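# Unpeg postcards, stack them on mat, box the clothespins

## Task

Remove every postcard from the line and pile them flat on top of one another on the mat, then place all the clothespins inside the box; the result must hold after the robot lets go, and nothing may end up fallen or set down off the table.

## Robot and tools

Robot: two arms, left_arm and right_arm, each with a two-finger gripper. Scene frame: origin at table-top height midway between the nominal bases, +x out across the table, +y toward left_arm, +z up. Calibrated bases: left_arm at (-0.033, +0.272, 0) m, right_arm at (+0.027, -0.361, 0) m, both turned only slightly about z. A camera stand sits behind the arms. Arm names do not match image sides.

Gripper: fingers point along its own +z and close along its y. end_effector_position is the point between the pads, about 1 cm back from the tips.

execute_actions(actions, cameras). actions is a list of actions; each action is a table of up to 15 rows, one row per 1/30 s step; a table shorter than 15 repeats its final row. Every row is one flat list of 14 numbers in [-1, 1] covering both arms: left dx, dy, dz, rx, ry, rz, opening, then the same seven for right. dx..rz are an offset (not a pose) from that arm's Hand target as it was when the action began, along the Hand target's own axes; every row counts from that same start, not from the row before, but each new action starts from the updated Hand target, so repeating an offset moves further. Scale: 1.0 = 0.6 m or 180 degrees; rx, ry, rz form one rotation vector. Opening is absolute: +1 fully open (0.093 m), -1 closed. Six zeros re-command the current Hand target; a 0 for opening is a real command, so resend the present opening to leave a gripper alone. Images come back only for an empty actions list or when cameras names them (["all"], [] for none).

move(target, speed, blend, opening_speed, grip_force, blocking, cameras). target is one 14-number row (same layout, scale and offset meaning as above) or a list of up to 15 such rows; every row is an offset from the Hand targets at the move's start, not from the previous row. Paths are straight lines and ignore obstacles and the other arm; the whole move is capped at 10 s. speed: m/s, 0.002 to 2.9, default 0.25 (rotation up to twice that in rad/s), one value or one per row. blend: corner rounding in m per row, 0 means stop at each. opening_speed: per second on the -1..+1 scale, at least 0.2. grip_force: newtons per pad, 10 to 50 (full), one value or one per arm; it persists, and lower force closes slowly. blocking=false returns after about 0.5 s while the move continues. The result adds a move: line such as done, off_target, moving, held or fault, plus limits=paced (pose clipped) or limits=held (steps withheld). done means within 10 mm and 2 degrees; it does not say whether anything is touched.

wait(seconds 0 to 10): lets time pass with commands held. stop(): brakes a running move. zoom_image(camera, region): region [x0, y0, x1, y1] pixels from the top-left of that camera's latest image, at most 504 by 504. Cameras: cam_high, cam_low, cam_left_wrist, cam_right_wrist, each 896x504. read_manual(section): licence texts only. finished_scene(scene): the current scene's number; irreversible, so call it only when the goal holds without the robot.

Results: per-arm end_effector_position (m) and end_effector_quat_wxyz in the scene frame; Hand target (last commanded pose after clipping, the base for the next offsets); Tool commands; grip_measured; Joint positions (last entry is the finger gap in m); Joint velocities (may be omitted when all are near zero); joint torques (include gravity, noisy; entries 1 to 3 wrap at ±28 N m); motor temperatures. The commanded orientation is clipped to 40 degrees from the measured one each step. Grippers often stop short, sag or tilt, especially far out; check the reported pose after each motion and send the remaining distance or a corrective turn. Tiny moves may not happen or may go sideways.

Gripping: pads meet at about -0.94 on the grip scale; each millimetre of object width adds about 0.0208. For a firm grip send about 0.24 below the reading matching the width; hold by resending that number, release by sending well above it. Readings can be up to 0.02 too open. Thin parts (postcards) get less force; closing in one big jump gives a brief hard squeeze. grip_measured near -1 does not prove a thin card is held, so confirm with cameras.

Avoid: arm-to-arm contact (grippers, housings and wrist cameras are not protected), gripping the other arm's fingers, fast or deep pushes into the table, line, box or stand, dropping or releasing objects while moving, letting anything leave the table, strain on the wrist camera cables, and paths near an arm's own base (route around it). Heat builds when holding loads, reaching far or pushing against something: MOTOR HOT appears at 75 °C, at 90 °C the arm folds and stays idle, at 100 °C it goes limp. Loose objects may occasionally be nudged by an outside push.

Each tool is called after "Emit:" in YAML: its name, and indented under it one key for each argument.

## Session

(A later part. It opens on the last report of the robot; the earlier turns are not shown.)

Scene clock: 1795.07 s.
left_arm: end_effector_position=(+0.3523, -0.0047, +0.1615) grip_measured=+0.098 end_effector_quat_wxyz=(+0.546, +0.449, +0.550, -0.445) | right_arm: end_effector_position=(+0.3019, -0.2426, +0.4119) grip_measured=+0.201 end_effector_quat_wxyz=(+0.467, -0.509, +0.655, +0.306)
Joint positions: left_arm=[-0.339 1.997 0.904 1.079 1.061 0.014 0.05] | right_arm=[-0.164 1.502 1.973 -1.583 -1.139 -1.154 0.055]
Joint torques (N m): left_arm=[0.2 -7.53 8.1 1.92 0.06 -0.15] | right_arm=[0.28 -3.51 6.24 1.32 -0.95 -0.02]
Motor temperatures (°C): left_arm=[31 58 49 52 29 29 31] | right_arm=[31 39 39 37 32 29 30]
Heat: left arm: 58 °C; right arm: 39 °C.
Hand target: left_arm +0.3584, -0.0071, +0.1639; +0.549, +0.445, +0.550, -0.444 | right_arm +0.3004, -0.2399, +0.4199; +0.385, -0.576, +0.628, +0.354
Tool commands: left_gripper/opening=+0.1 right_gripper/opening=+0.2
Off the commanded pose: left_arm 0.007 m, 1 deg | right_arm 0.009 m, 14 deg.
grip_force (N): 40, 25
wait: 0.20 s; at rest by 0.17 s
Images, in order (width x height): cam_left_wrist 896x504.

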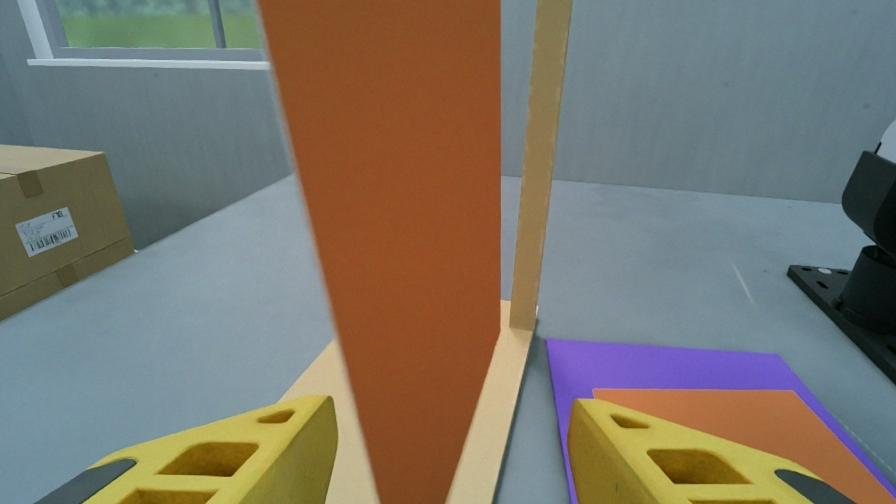

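Emit:
move:
  target:
    - [0,0,0,0,0,0,-1,0,0,0,0,0,0,0.2]
  grip_force: [15,25]
  opening_speed: 0.35
  cameras: ["cam_left_wrist"]

Emit:
move:
  target:
    - [0,0,0,0,0,0,-1,0,0,0,0,0,0,0.2]
  grip_force: [25,25]
  cameras: ["cam_left_wrist","cam_right_wrist","cam_low"]

Scene clock: 1809.67 s.
left_arm: end_effector_position=(+0.3523, -0.0047, +0.1615) grip_measured=-0.957 end_effector_quat_wxyz=(+0.546, +0.449, +0.550, -0.445) | right_arm: end_effector_position=(+0.3019, -0.2426, +0.4119) grip_measured=+0.201 end_effector_quat_wxyz=(+0.467, -0.509, +0.655, +0.306)
Joint positions: left_arm=[-0.339 1.997 0.904 1.079 1.061 0.014 0] | right_arm=[-0.164 1.502 1.973 -1.583 -1.139 -1.154 0.055]
Joint torques (N m): left_arm=[0.05 -7.51 8.59 1.94 0 -0.1] | right_arm=[0.28 -3.51 6.24 1.32 -0.95 -0.02]
Motor temperatures (°C): left_arm=[31 56 49 51 29 29 31] | right_arm=[31 39 39 37 32 29 30]
Heat: left arm: 56 °C; right arm: 39 °C.
Hand target: left_arm +0.3584, -0.0071, +0.1639; +0.549, +0.445, +0.550, -0.444 | right_arm +0.3004, -0.2399, +0.4199; +0.385, -0.576, +0.628, +0.354
Off the commanded pose: left_arm 0.007 m, 1 deg | right_arm 0.009 m, 14 deg.
joint sent to its limit (right arm) — joint 4 (wrist pitch), lower limit. The joint targets are off in orientation, not in position.
grip_force (N): 15, 25
move: off_target (right_arm)
Images, in order (width x height): cam_left_wrist 896x504.

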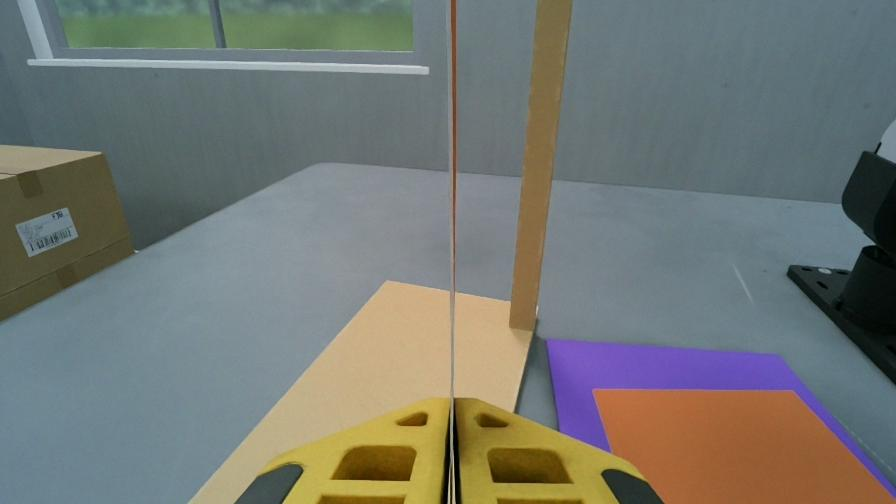

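Scene clock: 1810.17 s.
left_arm: end_effector_position=(+0.3523, -0.0047, +0.1615) grip_measured=-0.979 end_effector_quat_wxyz=(+0.546, +0.449, +0.550, -0.445) | right_arm: end_effector_position=(+0.3019, -0.2426, +0.4119) grip_measured=+0.201 end_effector_quat_wxyz=(+0.467, -0.509, +0.655, +0.306)
Joint positions: left_arm=[-0.339 1.997 0.904 1.079 1.061 0.014 0] | right_arm=[-0.164 1.502 1.973 -1.583 -1.139 -1.154 0.055]
Joint torques (N m): left_arm=[-0.03 -7.32 8.49 1.96 0.02 -0.14] | right_arm=[0.28 -3.49 6.24 1.32 -0.95 -0.02]
Motor temperatures (°C): left_arm=[31 56 49 51 29 29 31] | right_arm=[31 39 39 37 32 29 30]
Heat: left arm: 56 °C; right arm: 39 °C.
Hand target: left_arm +0.3584, -0.0071, +0.1639; +0.549, +0.445, +0.550, -0.444 | right_arm +0.3004, -0.2399, +0.4199; +0.385, -0.576, +0.628, +0.354
Off the commanded pose: left_arm 0.007 m, 1 deg | right_arm 0.009 m, 14 deg.
joint sent to its limit (right arm) — joint 4 (wrist pitch), lower limit. The joint targets are off in orientation, not in position.
grip_force (N): 25, 25
move: off_target (right_arm)
Images, in order (width x height): cam_low 896x504, cam_left_wrist 896x504, cam_right_wrist 896x504.

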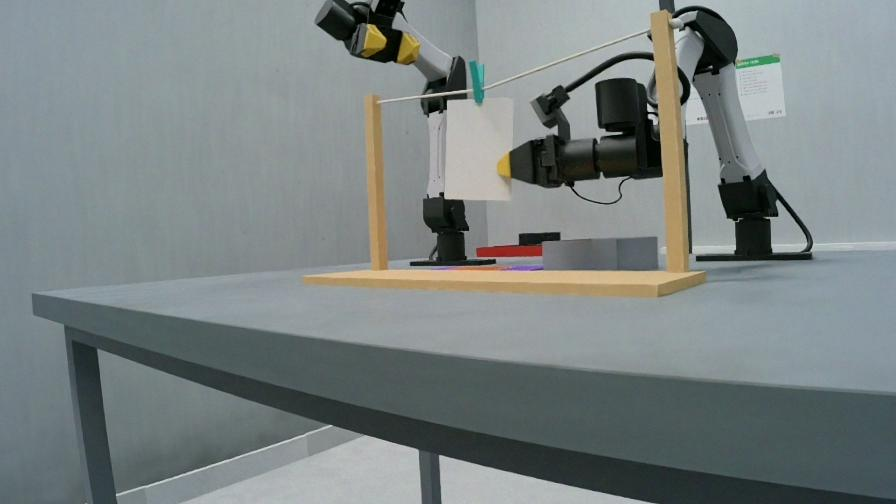

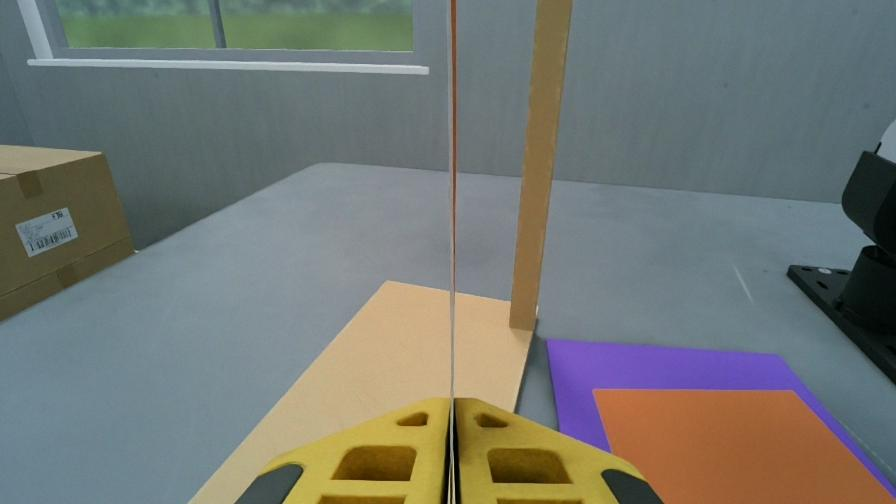

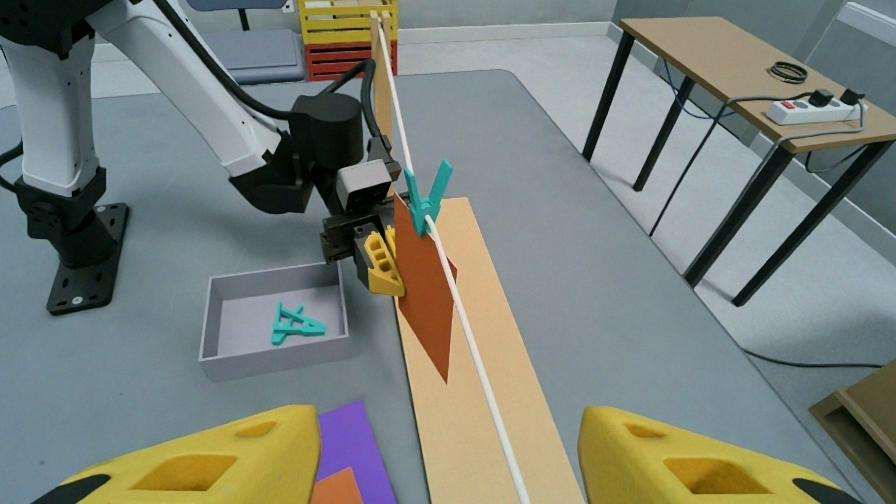

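Emit:
move:
  target:
    - [0,0,0,0,0,0,-1,-0.0192,-0.1112,0.2192,-0.0743,0,-0.0378,0.2]
  speed: [0.12]
  cameras: ["cam_right_wrist"]

Scene clock: 1859.97 s.
left_arm: end_effector_position=(+0.3523, -0.0047, +0.1615) grip_measured=-0.979 end_effector_quat_wxyz=(+0.546, +0.449, +0.550, -0.445) | right_arm: end_effector_position=(+0.3773, -0.1252, +0.3656) grip_measured=+0.201 end_effector_quat_wxyz=(-0.384, +0.613, -0.570, -0.391)
Joint positions: left_arm=[-0.339 1.997 0.904 1.079 1.061 0.014 0] | right_arm=[0.191 2.027 2.429 -1.584 -1.123 -1.173 0.055]
Joint torques (N m): left_arm=[0.06 -7.38 8.53 1.9 0.03 -0.14] | right_arm=[0.09 -7.72 6.45 1.21 -0.76 -0.1]
Heat: left arm: 53 °C; right arm: 39 °C.
Hand target: left_arm +0.3584, -0.0071, +0.1639; +0.549, +0.445, +0.550, -0.444 | right_arm +0.3772, -0.1235, +0.3706; -0.336, +0.653, -0.547, -0.402
Off the commanded pose: left_arm 0.007 m, 1 deg | right_arm 0.005 m, 8 deg.
joint sent to its limit (right arm) — joint 4 (wrist pitch), lower limit. The joint targets are off in orientation, not in position.
grip_force (N): 25, 25
move: off_target (right_arm)
Images, in order (width x height): cam_right_wrist 896x504.

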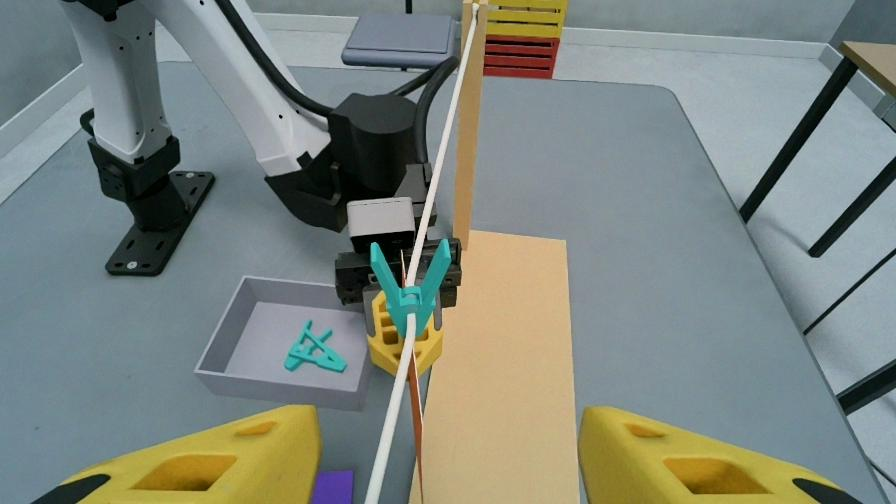

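Emit:
zoom_image:
  camera: "cam_right_wrist"
  region: [330, 220, 490, 350]

Scaled by 3.150.

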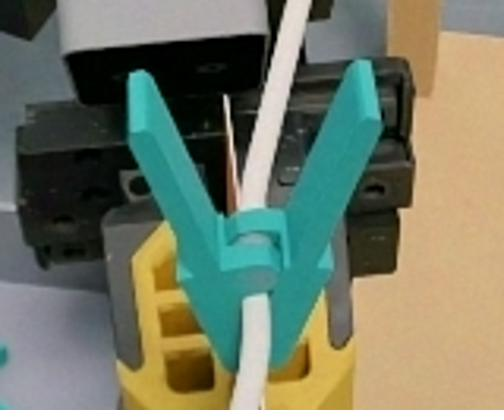

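Emit:
move:
  target:
    - [0,0,0,0,0,0,-1,0.0033,0.0187,0.0792,0,0,0,0.2]
  speed: [0.06]
  cameras: ["cam_right_wrist"]

Emit:
zoom_image:
  camera: "cam_right_wrist"
  region: [310, 220, 590, 400]

Scene clock: 1890.77 s.
left_arm: end_effector_position=(+0.3523, -0.0047, +0.1615) grip_measured=-0.979 end_effector_quat_wxyz=(+0.546, +0.449, +0.550, -0.445) | right_arm: end_effector_position=(+0.3577, -0.0863, +0.3487) grip_measured=+0.201 end_effector_quat_wxyz=(-0.345, +0.646, -0.550, -0.401)
Joint positions: left_arm=[-0.339 1.997 0.904 1.079 1.061 0.014 0] | right_arm=[0.307 2.056 2.429 -1.584 -1.08 -1.173 0.055]
Joint torques (N m): left_arm=[0.23 -7.46 8.44 2 0.01 -0.13] | right_arm=[0.09 -7.66 5.37 1.17 -0.66 -0.02]
Heat: left arm: 53 °C; right arm: 43 °C.
Hand target: left_arm +0.3584, -0.0071, +0.1639; +0.549, +0.445, +0.550, -0.444 | right_arm +0.3589, -0.0847, +0.3474; -0.336, +0.653, -0.547, -0.402
Off the commanded pose: left_arm 0.007 m, 1 deg | right_arm 0.002 m, 1 deg.
joint sent to its limit (right arm) — joint 4 (wrist pitch), lower limit. The joint targets still meet the commanded pose.
grip_force (N): 25, 25
move: done
Images, in order (width x height): cam_right_wrist 896x504.

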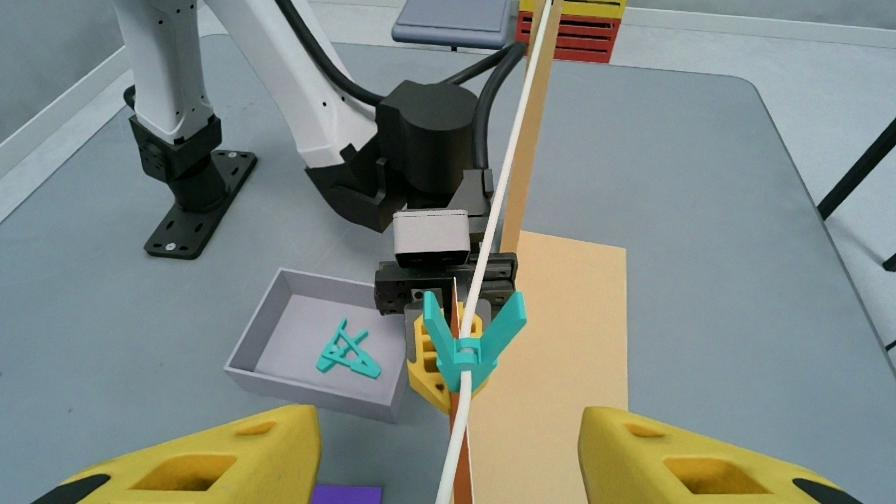

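Scaled by 1.800.

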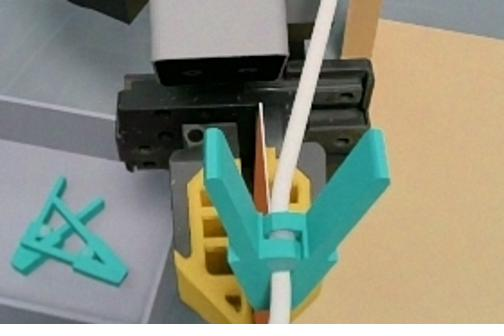

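Emit:
move:
  target:
    - [0,0,0,0,0,0,-1,0.009,-0.012,0.03,0,0,0,0.2]
    - [0,0,0,0,0,0,-1,0.01,-0.012,0.0833,0,0,0,0.2]
  speed: [0.06,0.04]
  cameras: ["cam_right_wrist"]

Emit:
zoom_image:
  camera: "cam_right_wrist"
  region: [290, 260, 610, 460]

Scene clock: 1911.33 s.
left_arm: end_effector_position=(+0.3523, -0.0047, +0.1615) grip_measured=-0.979 end_effector_quat_wxyz=(+0.546, +0.449, +0.550, -0.445) | right_arm: end_effector_position=(+0.3638, -0.0417, +0.3077) grip_measured=+0.201 end_effector_quat_wxyz=(-0.320, +0.647, -0.558, -0.410)
Joint positions: left_arm=[-0.339 1.997 0.904 1.079 1.061 0.014 0] | right_arm=[0.407 2.058 2.248 -1.322 -1.039 -1.023 0.055]
Joint torques (N m): left_arm=[-0.01 -7.32 8.55 1.89 0.08 -0.15] | right_arm=[0.14 -11.69 4.33 1.57 -0.64 -0.01]
Motor temperatures (°C): left_arm=[31 52 51 49 29 29 31] | right_arm=[31 45 39 35 32 29 30]
Heat: left arm: 52 °C; right arm: 45 °C.
Hand target: left_arm +0.3584, -0.0071, +0.1639; +0.549, +0.445, +0.550, -0.444 | right_arm +0.3587, -0.0422, +0.3195; -0.336, +0.653, -0.547, -0.402
Off the commanded pose: left_arm 0.007 m, 1 deg | right_arm 0.013 m, 2 deg.
grip_force (N): 25, 25
move: off_target (right_arm)
Images, in order (width x height): cam_right_wrist 896x504.

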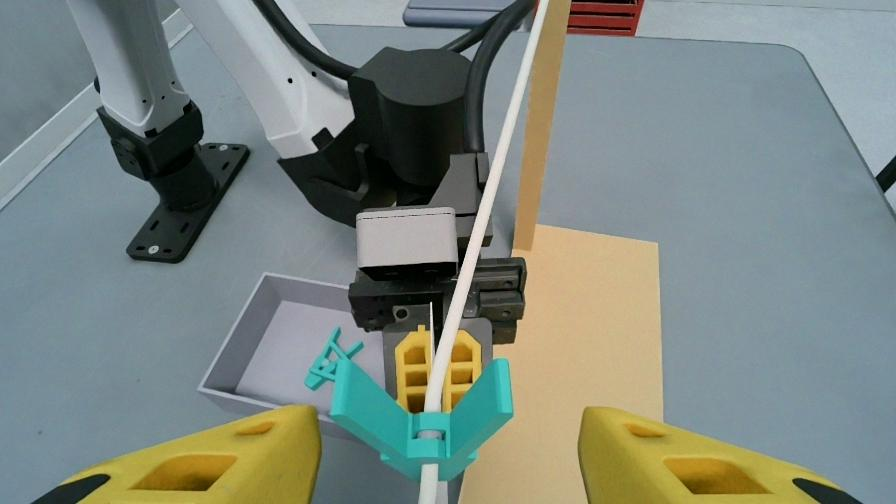

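Scaled by 1.575.

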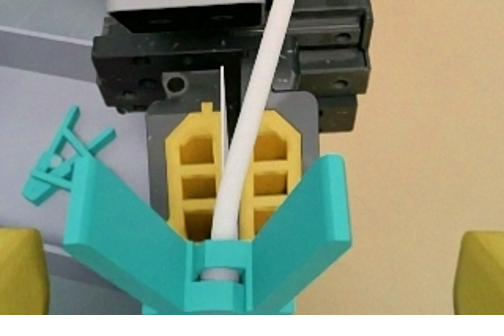

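Emit:
move:
  target:
    - [0,0,0,0,0,0,-1,-0.023,0.003,0,0,0,0,0.2]
  speed: [0.04]
  cameras: ["cam_right_wrist"]

Emit:
zoom_image:
  camera: "cam_right_wrist"
  region: [290, 260, 610, 460]

Scene clock: 1927.50 s.
left_arm: end_effector_position=(+0.3523, -0.0047, +0.1615) grip_measured=-0.979 end_effector_quat_wxyz=(+0.546, +0.449, +0.550, -0.445) | right_arm: end_effector_position=(+0.3599, -0.0368, +0.3184) grip_measured=+0.201 end_effector_quat_wxyz=(-0.323, +0.647, -0.557, -0.408)
Joint positions: left_arm=[-0.339 1.997 0.904 1.079 1.061 0.014 0] | right_arm=[0.422 2.058 2.289 -1.329 -1.031 -0.991 0.055]
Joint torques (N m): left_arm=[0.05 -7.56 8.35 1.91 0 -0.16] | right_arm=[0.24 -10.11 7.27 1.35 -0.64 -0.01]
Heat: left arm: 52 °C; right arm: 46 °C.
Hand target: left_arm +0.3584, -0.0071, +0.1639; +0.549, +0.445, +0.550, -0.444 | right_arm +0.3559, -0.0364, +0.3318; -0.336, +0.653, -0.547, -0.401
Off the commanded pose: left_arm 0.007 m, 1 deg | right_arm 0.014 m, 2 deg.
grip_force (N): 25, 25
move: off_target (right_arm)
Images, in order (width x height): cam_right_wrist 896x504.

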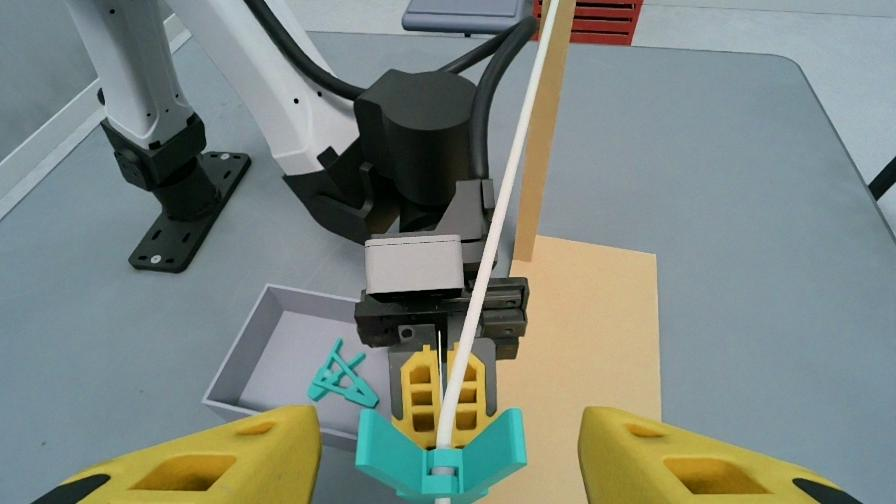

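Scaled by 1.575.

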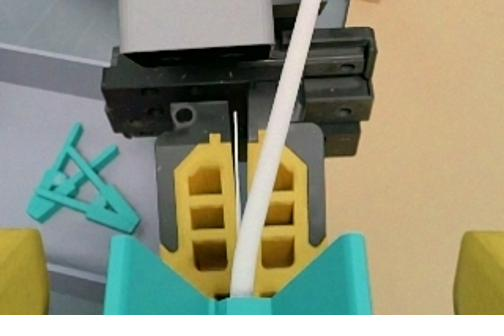

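Emit:
move:
  target:
    - [0,0,0,0,0,0,-1,0,0.002,0,0,0,0,-0.3]
  grip_force: [25,35]
  opening_speed: 0.4
  cameras: ["cam_right_wrist"]

Emit:
zoom_image:
  camera: "cam_right_wrist"
  region: [290, 260, 610, 460]

Scene clock: 1942.73 s.
left_arm: end_effector_position=(+0.3523, -0.0047, +0.1615) grip_measured=-0.979 end_effector_quat_wxyz=(+0.546, +0.449, +0.550, -0.445) | right_arm: end_effector_position=(+0.3599, -0.0369, +0.3183) grip_measured=-0.297 end_effector_quat_wxyz=(-0.323, +0.646, -0.558, -0.409)
Joint positions: left_arm=[-0.339 1.997 0.904 1.079 1.061 0.014 0] | right_arm=[0.422 2.058 2.289 -1.329 -1.031 -0.99 0.031]
Joint torques (N m): left_arm=[-0.03 -7.01 8.35 1.9 0.04 -0.1] | right_arm=[0.32 -10.59 6.53 1.4 -0.63 -0.01]
Heat: left arm: 52 °C; right arm: 46 °C.
Hand target: left_arm +0.3584, -0.0071, +0.1639; +0.549, +0.445, +0.550, -0.444 | right_arm +0.3547, -0.0366, +0.3318; -0.336, +0.653, -0.547, -0.402
Off the commanded pose: left_arm 0.007 m, 1 deg | right_arm 0.014 m, 2 deg.
grip_force (N): 25, 35
move: off_target (right_arm)
Images, in order (width x height): cam_right_wrist 896x504.

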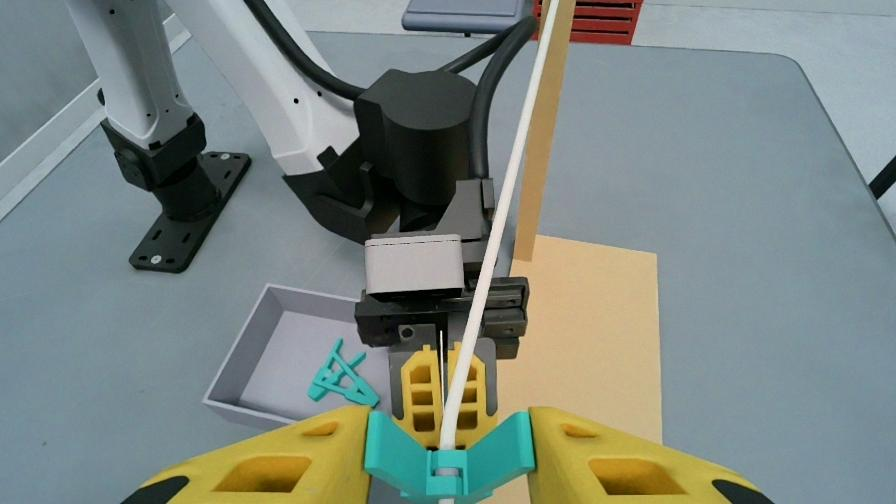

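Scaled by 1.575.

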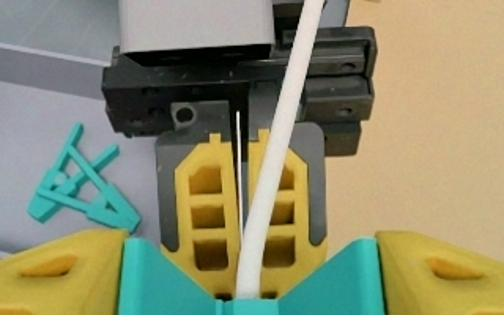

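Squeeze further.

Emit:
move:
  target:
    - [0,0,0,0,0,0,-1,0,0,0,0,0,0,-0.55]
  opening_speed: 0.4

Emit:
move:
  target:
    - [0,0,0,0,0,0,-1,0,0,0,0,0,0,-0.75]
  opening_speed: 0.4
  cameras: ["cam_right_wrist","cam_low"]

Emit:
zoom_image:
  camera: "cam_low"
  region: [400, 30, 600, 210]

Emit:
zoom_image:
  camera: "cam_right_wrist"
  region: [290, 260, 610, 460]

Scene clock: 1954.13 s.
left_arm: end_effector_position=(+0.3523, -0.0047, +0.1614) grip_measured=-0.979 end_effector_quat_wxyz=(+0.546, +0.449, +0.550, -0.445) | right_arm: end_effector_position=(+0.3599, -0.0369, +0.3183) grip_measured=-0.545 end_effector_quat_wxyz=(-0.323, +0.646, -0.558, -0.409)
Joint positions: left_arm=[-0.339 1.997 0.904 1.078 1.06 0.014 0] | right_arm=[0.422 2.058 2.289 -1.329 -1.031 -0.989 0.019]
Joint torques (N m): left_arm=[0.13 -7.45 8.39 1.87 0.03 -0.15] | right_arm=[0.32 -10.61 6.53 1.4 -0.63 -0.02]
Heat: left arm: 52 °C; right arm: 47 °C.
Hand target: left_arm +0.3584, -0.0071, +0.1639; +0.549, +0.445, +0.550, -0.444 | right_arm +0.3547, -0.0366, +0.3318; -0.336, +0.653, -0.547, -0.402
Off the commanded pose: left_arm 0.007 m, 1 deg | right_arm 0.014 m, 2 deg.
grip_force (N): 25, 35
move: off_target (right_arm)

Scene clock: 1955.20 s.
left_arm: end_effector_position=(+0.3523, -0.0047, +0.1614) grip_measured=-0.979 end_effector_quat_wxyz=(+0.546, +0.449, +0.550, -0.445) | right_arm: end_effector_position=(+0.3599, -0.0369, +0.3183) grip_measured=-0.724 end_effector_quat_wxyz=(-0.323, +0.646, -0.558, -0.409)
Joint positions: left_arm=[-0.339 1.997 0.904 1.078 1.06 0.014 0] | right_arm=[0.422 2.058 2.289 -1.329 -1.031 -0.989 0.01]
Joint torques (N m): left_arm=[0.17 -7.28 8.54 1.91 0.05 -0.16] | right_arm=[0.32 -10.59 6.52 1.4 -0.63 -0.02]
Heat: left arm: 52 °C; right arm: 47 °C.
Hand target: left_arm +0.3584, -0.0071, +0.1639; +0.549, +0.445, +0.550, -0.444 | right_arm +0.3547, -0.0366, +0.3318; -0.336, +0.653, -0.547, -0.402
Off the commanded pose: left_arm 0.007 m, 1 deg | right_arm 0.014 m, 2 deg.
grip_force (N): 25, 35
move: off_target (right_arm)
Images, in order (width x height): cam_low 896x504, cam_right_wrist 896x504.

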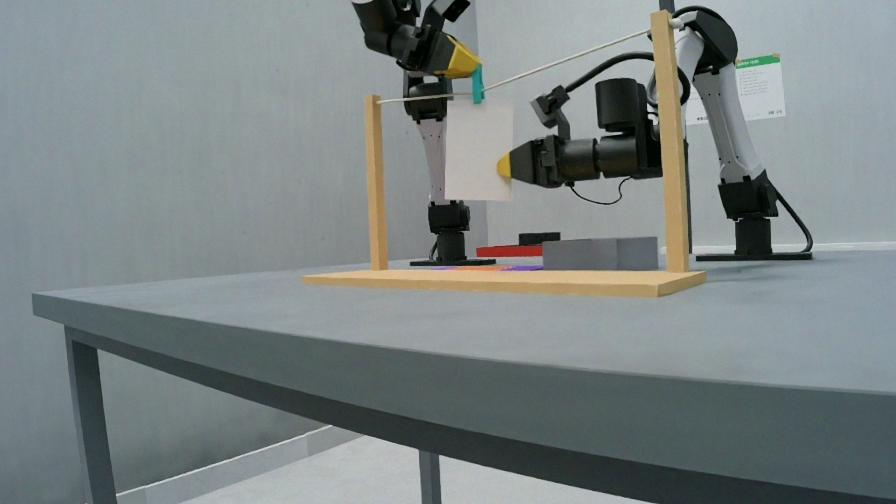

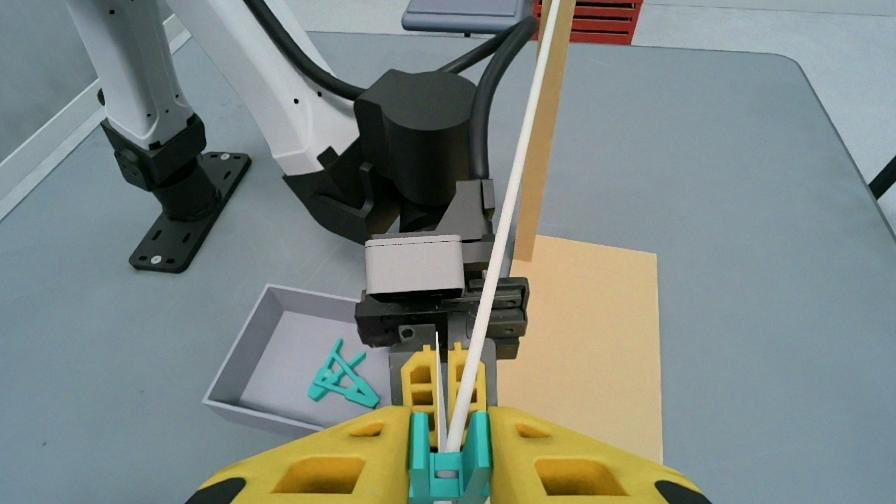

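Scaled by 2.520.

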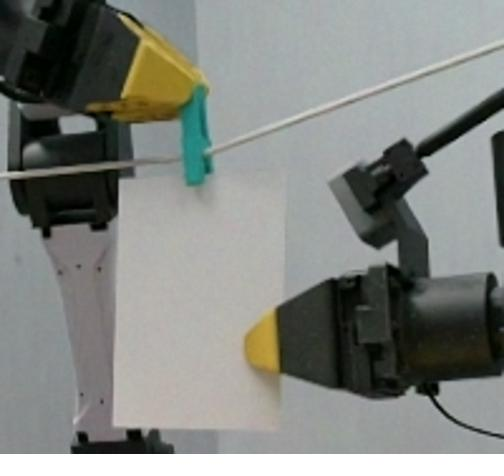

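Scaled by 1.575.

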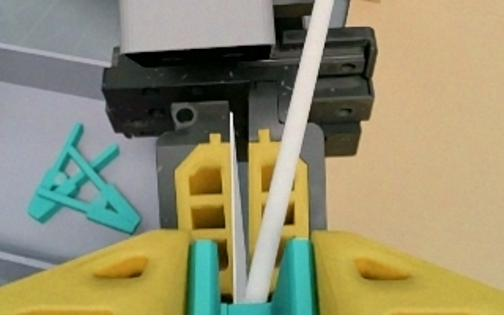

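Emit:
move:
  target:
    - [0.06,0,0,0,0,0,-1,0,0,0,0,0,0,-0.75]
  speed: [0.05]
  cameras: ["cam_low"]

Emit:
zoom_image:
  camera: "cam_low"
  region: [400, 30, 600, 230]

Scene clock: 1962.20 s.
left_arm: end_effector_position=(+0.3562, -0.0059, +0.1283) grip_measured=-0.979 end_effector_quat_wxyz=(+0.546, +0.448, +0.551, -0.445) | right_arm: end_effector_position=(+0.3599, -0.0369, +0.3183) grip_measured=-0.733 end_effector_quat_wxyz=(-0.323, +0.646, -0.558, -0.409)
Joint positions: left_arm=[-0.339 2.116 0.904 1.195 1.06 0.014 0] | right_arm=[0.422 2.058 2.289 -1.329 -1.031 -0.989 0.01]
Joint torques (N m): left_arm=[0.47 -7.91 6.2 2.11 0.08 -0.07] | right_arm=[0.32 -10.59 6.54 1.4 -0.63 -0.02]
Heat: left arm: 52 °C; right arm: 47 °C.
Hand target: left_arm +0.3584, -0.0070, +0.1278; +0.549, +0.445, +0.550, -0.444 | right_arm +0.3547, -0.0366, +0.3318; -0.336, +0.653, -0.547, -0.402
Off the commanded pose: left_arm 0.003 m, 1 deg | right_arm 0.014 m, 2 deg.
grip_force (N): 25, 35
move: off_target (right_arm)
Images, in order (width x height): cam_low 896x504.

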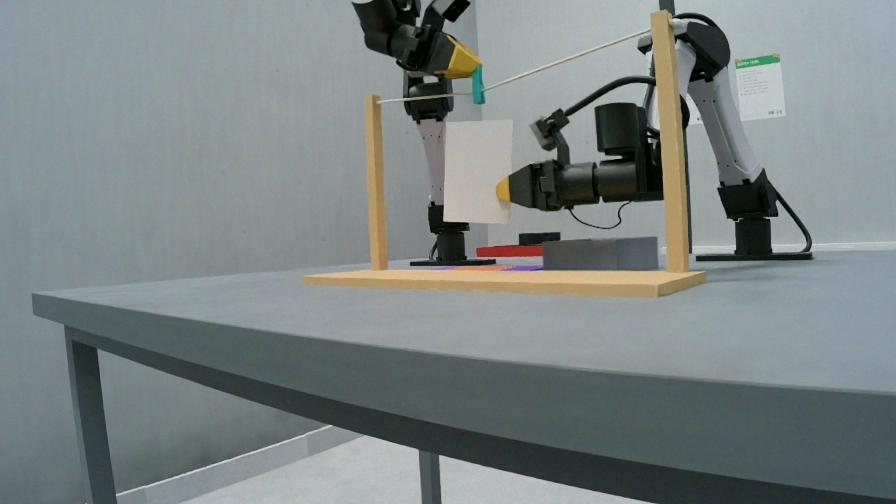

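Scaled by 2.520.

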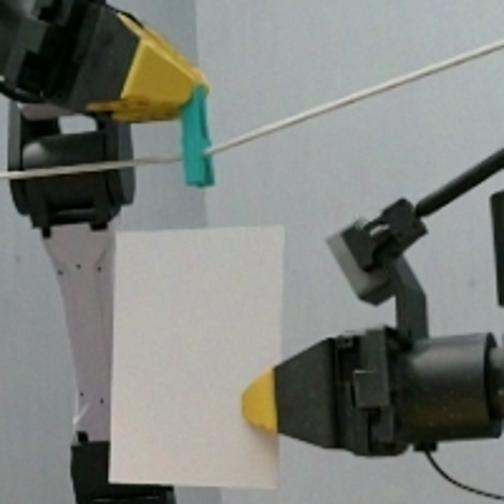

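Emit:
move:
  target:
    - [0,-0.1422,-0.1325,0,0,0,-1,0,0,0,0,0,0,-0.75]
    - [0,-0.1422,-0.1325,0,0,0,-1,-0.0668,0,-0.0341,0,0,0,-0.75]
  speed: [0.12,0.05]
  cameras: ["cam_low","cam_right_wrist","cam_left_wrist"]

Scene clock: 1979.60 s.
left_arm: end_effector_position=(+0.2600, +0.0512, +0.1174) grip_measured=-0.979 end_effector_quat_wxyz=(+0.535, +0.438, +0.566, -0.449) | right_arm: end_effector_position=(+0.3560, -0.0390, +0.3751) grip_measured=-0.734 end_effector_quat_wxyz=(-0.351, +0.641, -0.553, -0.400)
Joint positions: left_arm=[-0.247 1.899 0.431 1.41 1.143 0.014 0] | right_arm=[0.422 2.213 2.797 -1.579 -1.028 -0.93 0.01]
Joint torques (N m): left_arm=[0.57 -7.62 3.55 2.25 0.28 -0.09] | right_arm=[0.25 -8.25 5.81 1.51 -0.67 0]
Heat: left arm: 52 °C; right arm: 47 °C.
Hand target: left_arm +0.2583, +0.0528, +0.1280; +0.549, +0.445, +0.550, -0.444 | right_arm +0.3547, -0.0368, +0.3768; -0.336, +0.653, -0.547, -0.402
Off the commanded pose: left_arm 0.011 m, 3 deg | right_arm 0.003 m, 2 deg.
joint sent to its limit (right arm) — joint 4 (wrist pitch), lower limit. The joint targets still meet the commanded pose.
grip_force (N): 25, 35
move: off_target (left_arm)
Images, in order (width x height): cam_low 896x504, cam_left_wrist 896x504, cam_right_wrist 896x504.

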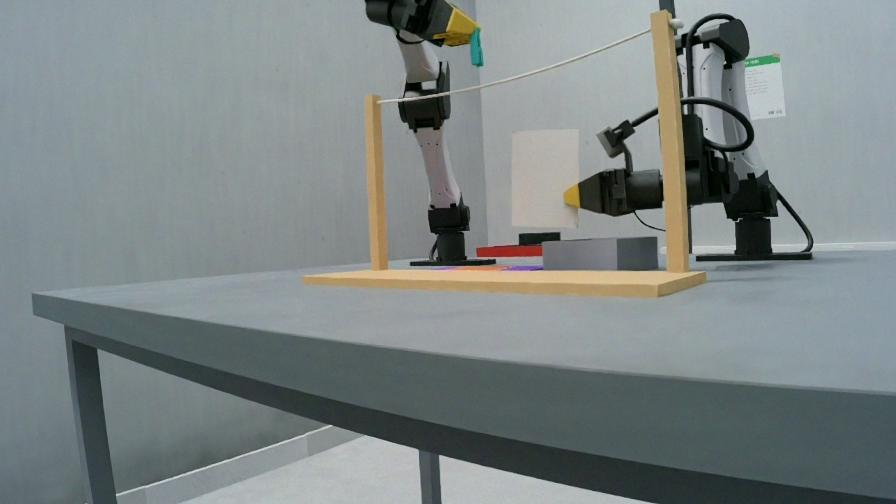

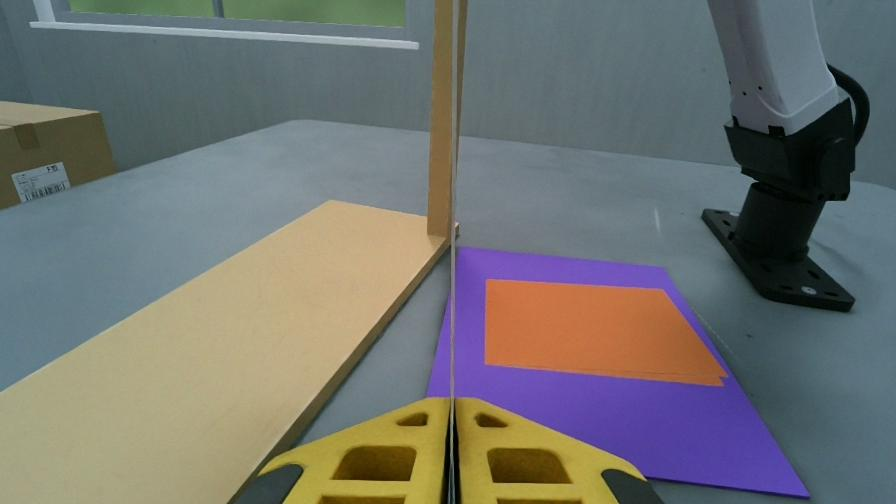

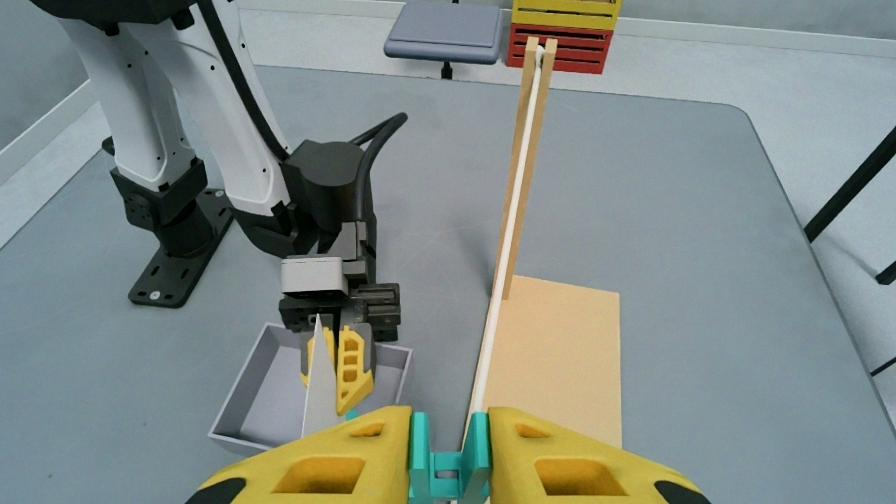

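Emit:
move:
  target:
    - [-0.12,-0.1198,0.0988,-0.1217,0.1799,-0.4707,-1,0.2045,0.2573,-0.4015,0.099,0,0.0504,-0.75]
  speed: [0.2]
  cameras: ["cam_high","cam_left_wrist","cam_right_wrist"]

Scene clock: 2038.30 s.
left_arm: end_effector_position=(+0.1975, -0.0168, +0.1924) grip_measured=-0.979 end_effector_quat_wxyz=(+0.020, -0.036, +0.887, -0.459) | right_arm: end_effector_position=(+0.2519, -0.3302, +0.3754) grip_measured=-0.735 end_effector_quat_wxyz=(+0.532, -0.413, +0.725, +0.146)
Joint positions: left_arm=[-0.637 1.367 1.018 -0.49 0.681 -0.956 0] | right_arm=[-0.633 1.146 1.569 -1.585 -1.13 -1.375 0.01]
Joint torques (N m): left_arm=[0.09 -3.79 10.99 1.66 0.28 -0.15] | right_arm=[-0.9 -1.69 3.64 1.24 -0.93 -0.17]
Motor temperatures (°C): left_arm=[31 49 48 55 29 29 31] | right_arm=[31 48 38 36 32 29 31]
Heat: left arm: 55 °C; right arm: 48 °C.
Hand target: left_arm +0.2004, -0.0203, +0.1998; +0.021, -0.040, +0.886, -0.461 | right_arm +0.2501, -0.3299, +0.3763; +0.400, -0.548, +0.652, +0.337
Off the commanded pose: left_arm 0.009 m, 1 deg | right_arm 0.002 m, 32 deg.
joint sent to its limit (right arm) — joint 4 (wrist pitch), lower limit. The joint targets are off in orientation, not in position.
grip_force (N): 25, 35
move: off_target (right_arm)
Images, in order (width x height): cam_high 896x504, cam_left_wrist 896x504, cam_right_wrist 896x504.

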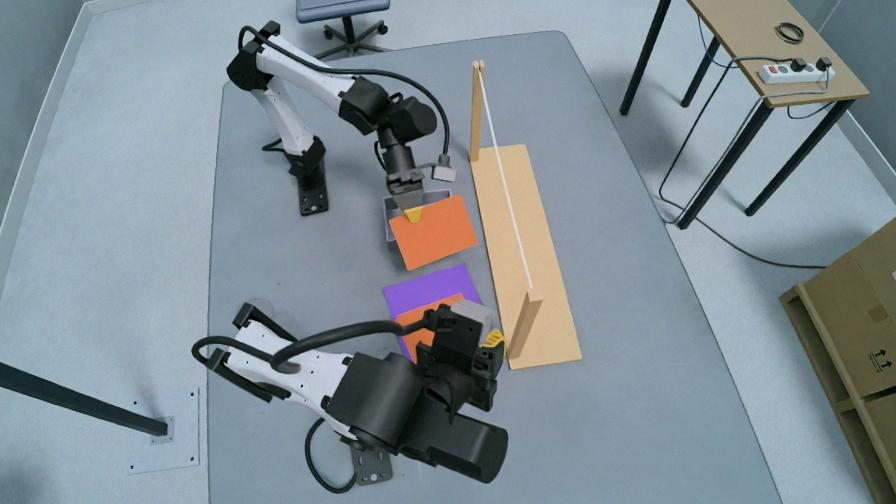

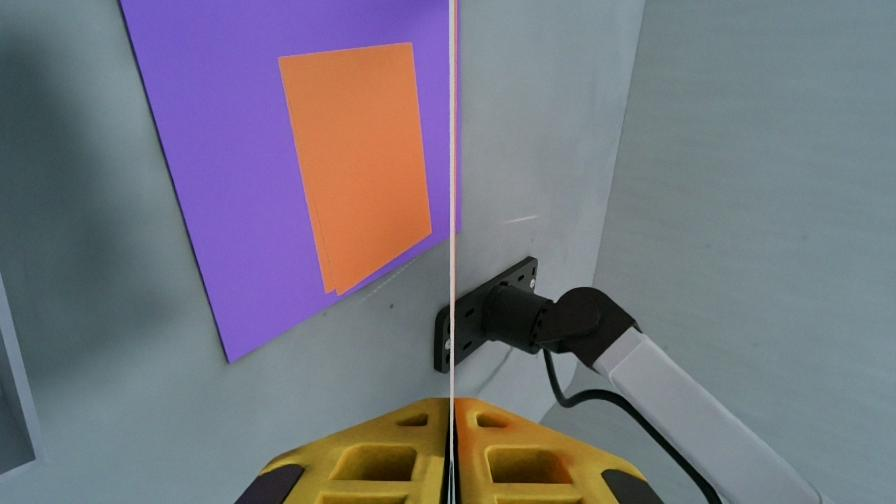

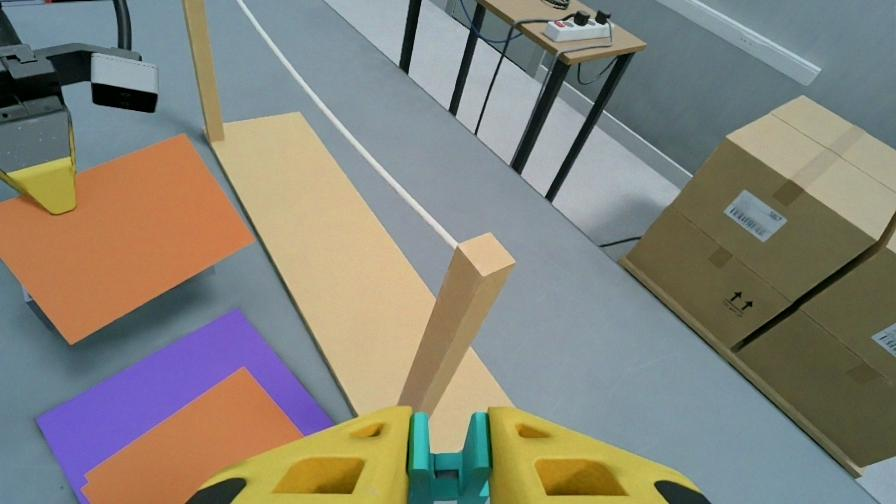

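Emit:
zoom_image:
  camera: "cam_high"
  region: [370, 170, 500, 370]

Scaled by 2.520.

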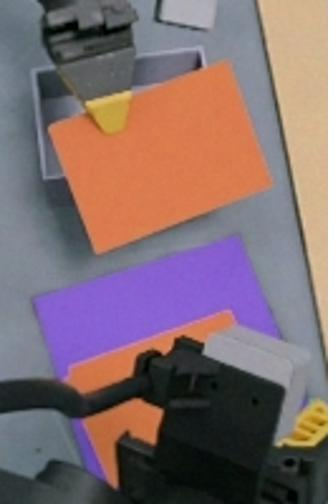

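Emit:
move:
  target:
    - [0.0648,0.0223,0.2585,0,0.0222,0,-1,0,0,0,0,0,0,-0.75]
  speed: [0.1]
  cameras: ["cam_high","cam_left_wrist","cam_right_wrist"]

Emit:
zoom_image:
  camera: "cam_high"
  region: [360, 200, 520, 390]

Scene clock: 2116.53 s.
left_arm: end_effector_position=(+0.1681, -0.1374, +0.0951) grip_measured=-0.979 end_effector_quat_wxyz=(-0.016, -0.018, +0.890, -0.456) | right_arm: end_effector_position=(+0.2519, -0.3302, +0.3754) grip_measured=-0.735 end_effector_quat_wxyz=(+0.532, -0.413, +0.725, +0.146)
Joint positions: left_arm=[-0.962 1.758 0.977 0.045 0.517 -1.205 0] | right_arm=[-0.633 1.146 1.569 -1.585 -1.13 -1.375 0.01]
Joint torques (N m): left_arm=[0.02 -6.89 9.02 2.17 0.21 -0.16] | right_arm=[-0.9 -1.68 3.64 1.24 -0.94 -0.18]
Motor temperatures (°C): left_arm=[31 44 59 48 29 29 31] | right_arm=[31 39 35 35 32 29 31]
Heat: left arm: 59 °C; right arm: 39 °C.
Hand target: left_arm +0.1726, -0.1427, +0.0999; -0.010, -0.023, +0.886, -0.462 | right_arm +0.2501, -0.3299, +0.3763; +0.400, -0.548, +0.652, +0.337
Off the commanded pose: left_arm 0.008 m, 1 deg | right_arm 0.002 m, 32 deg.
joint sent to its limit (right arm) — joint 4 (wrist pitch), lower limit. The joint targets are off in orientation, not in position.
grip_force (N): 25, 35
move: off_target (right_arm)
Images, in order (width x height): cam_high 896x504, cam_left_wrist 896x504, cam_right_wrist 896x504.

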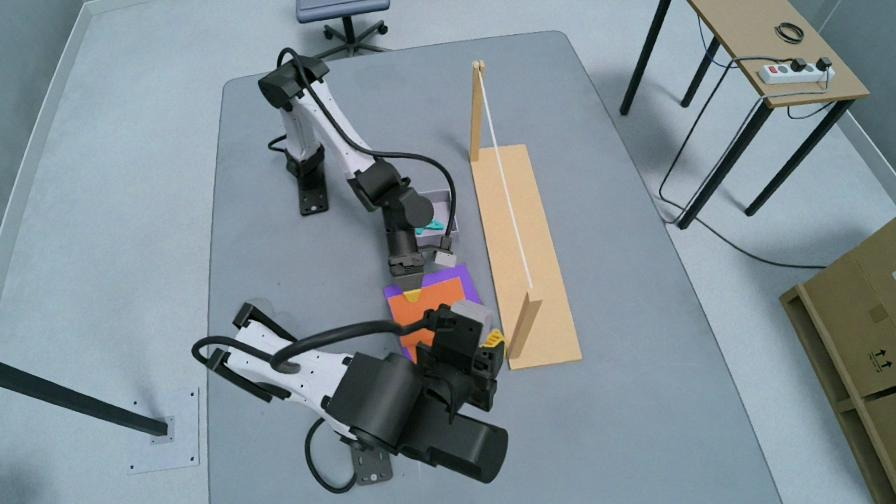

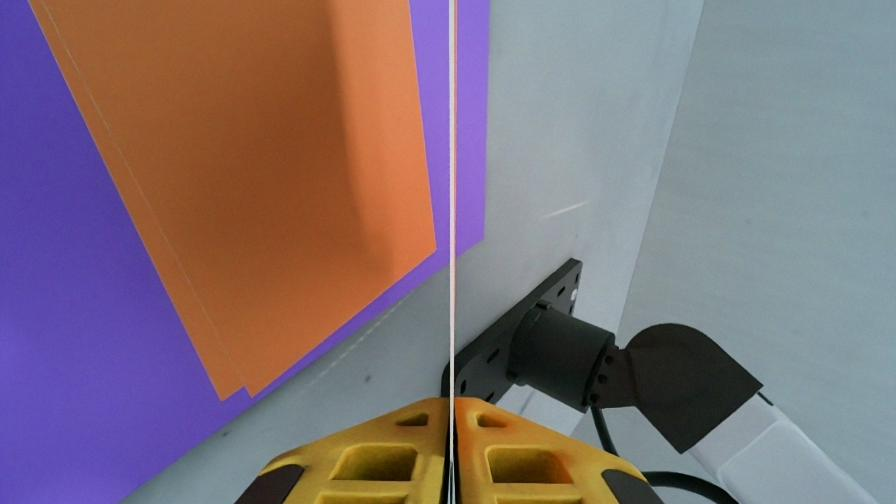

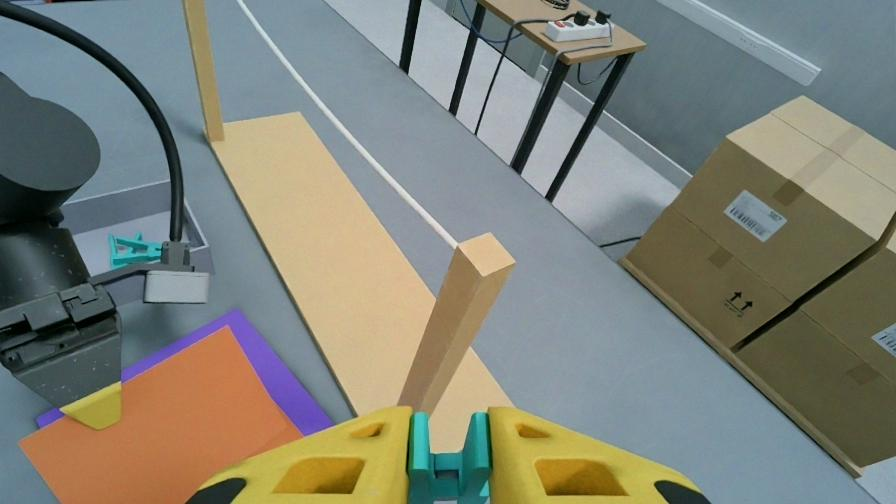

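Scaled by 2.653.

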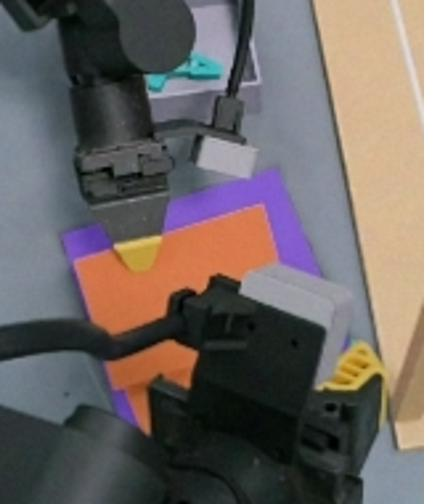

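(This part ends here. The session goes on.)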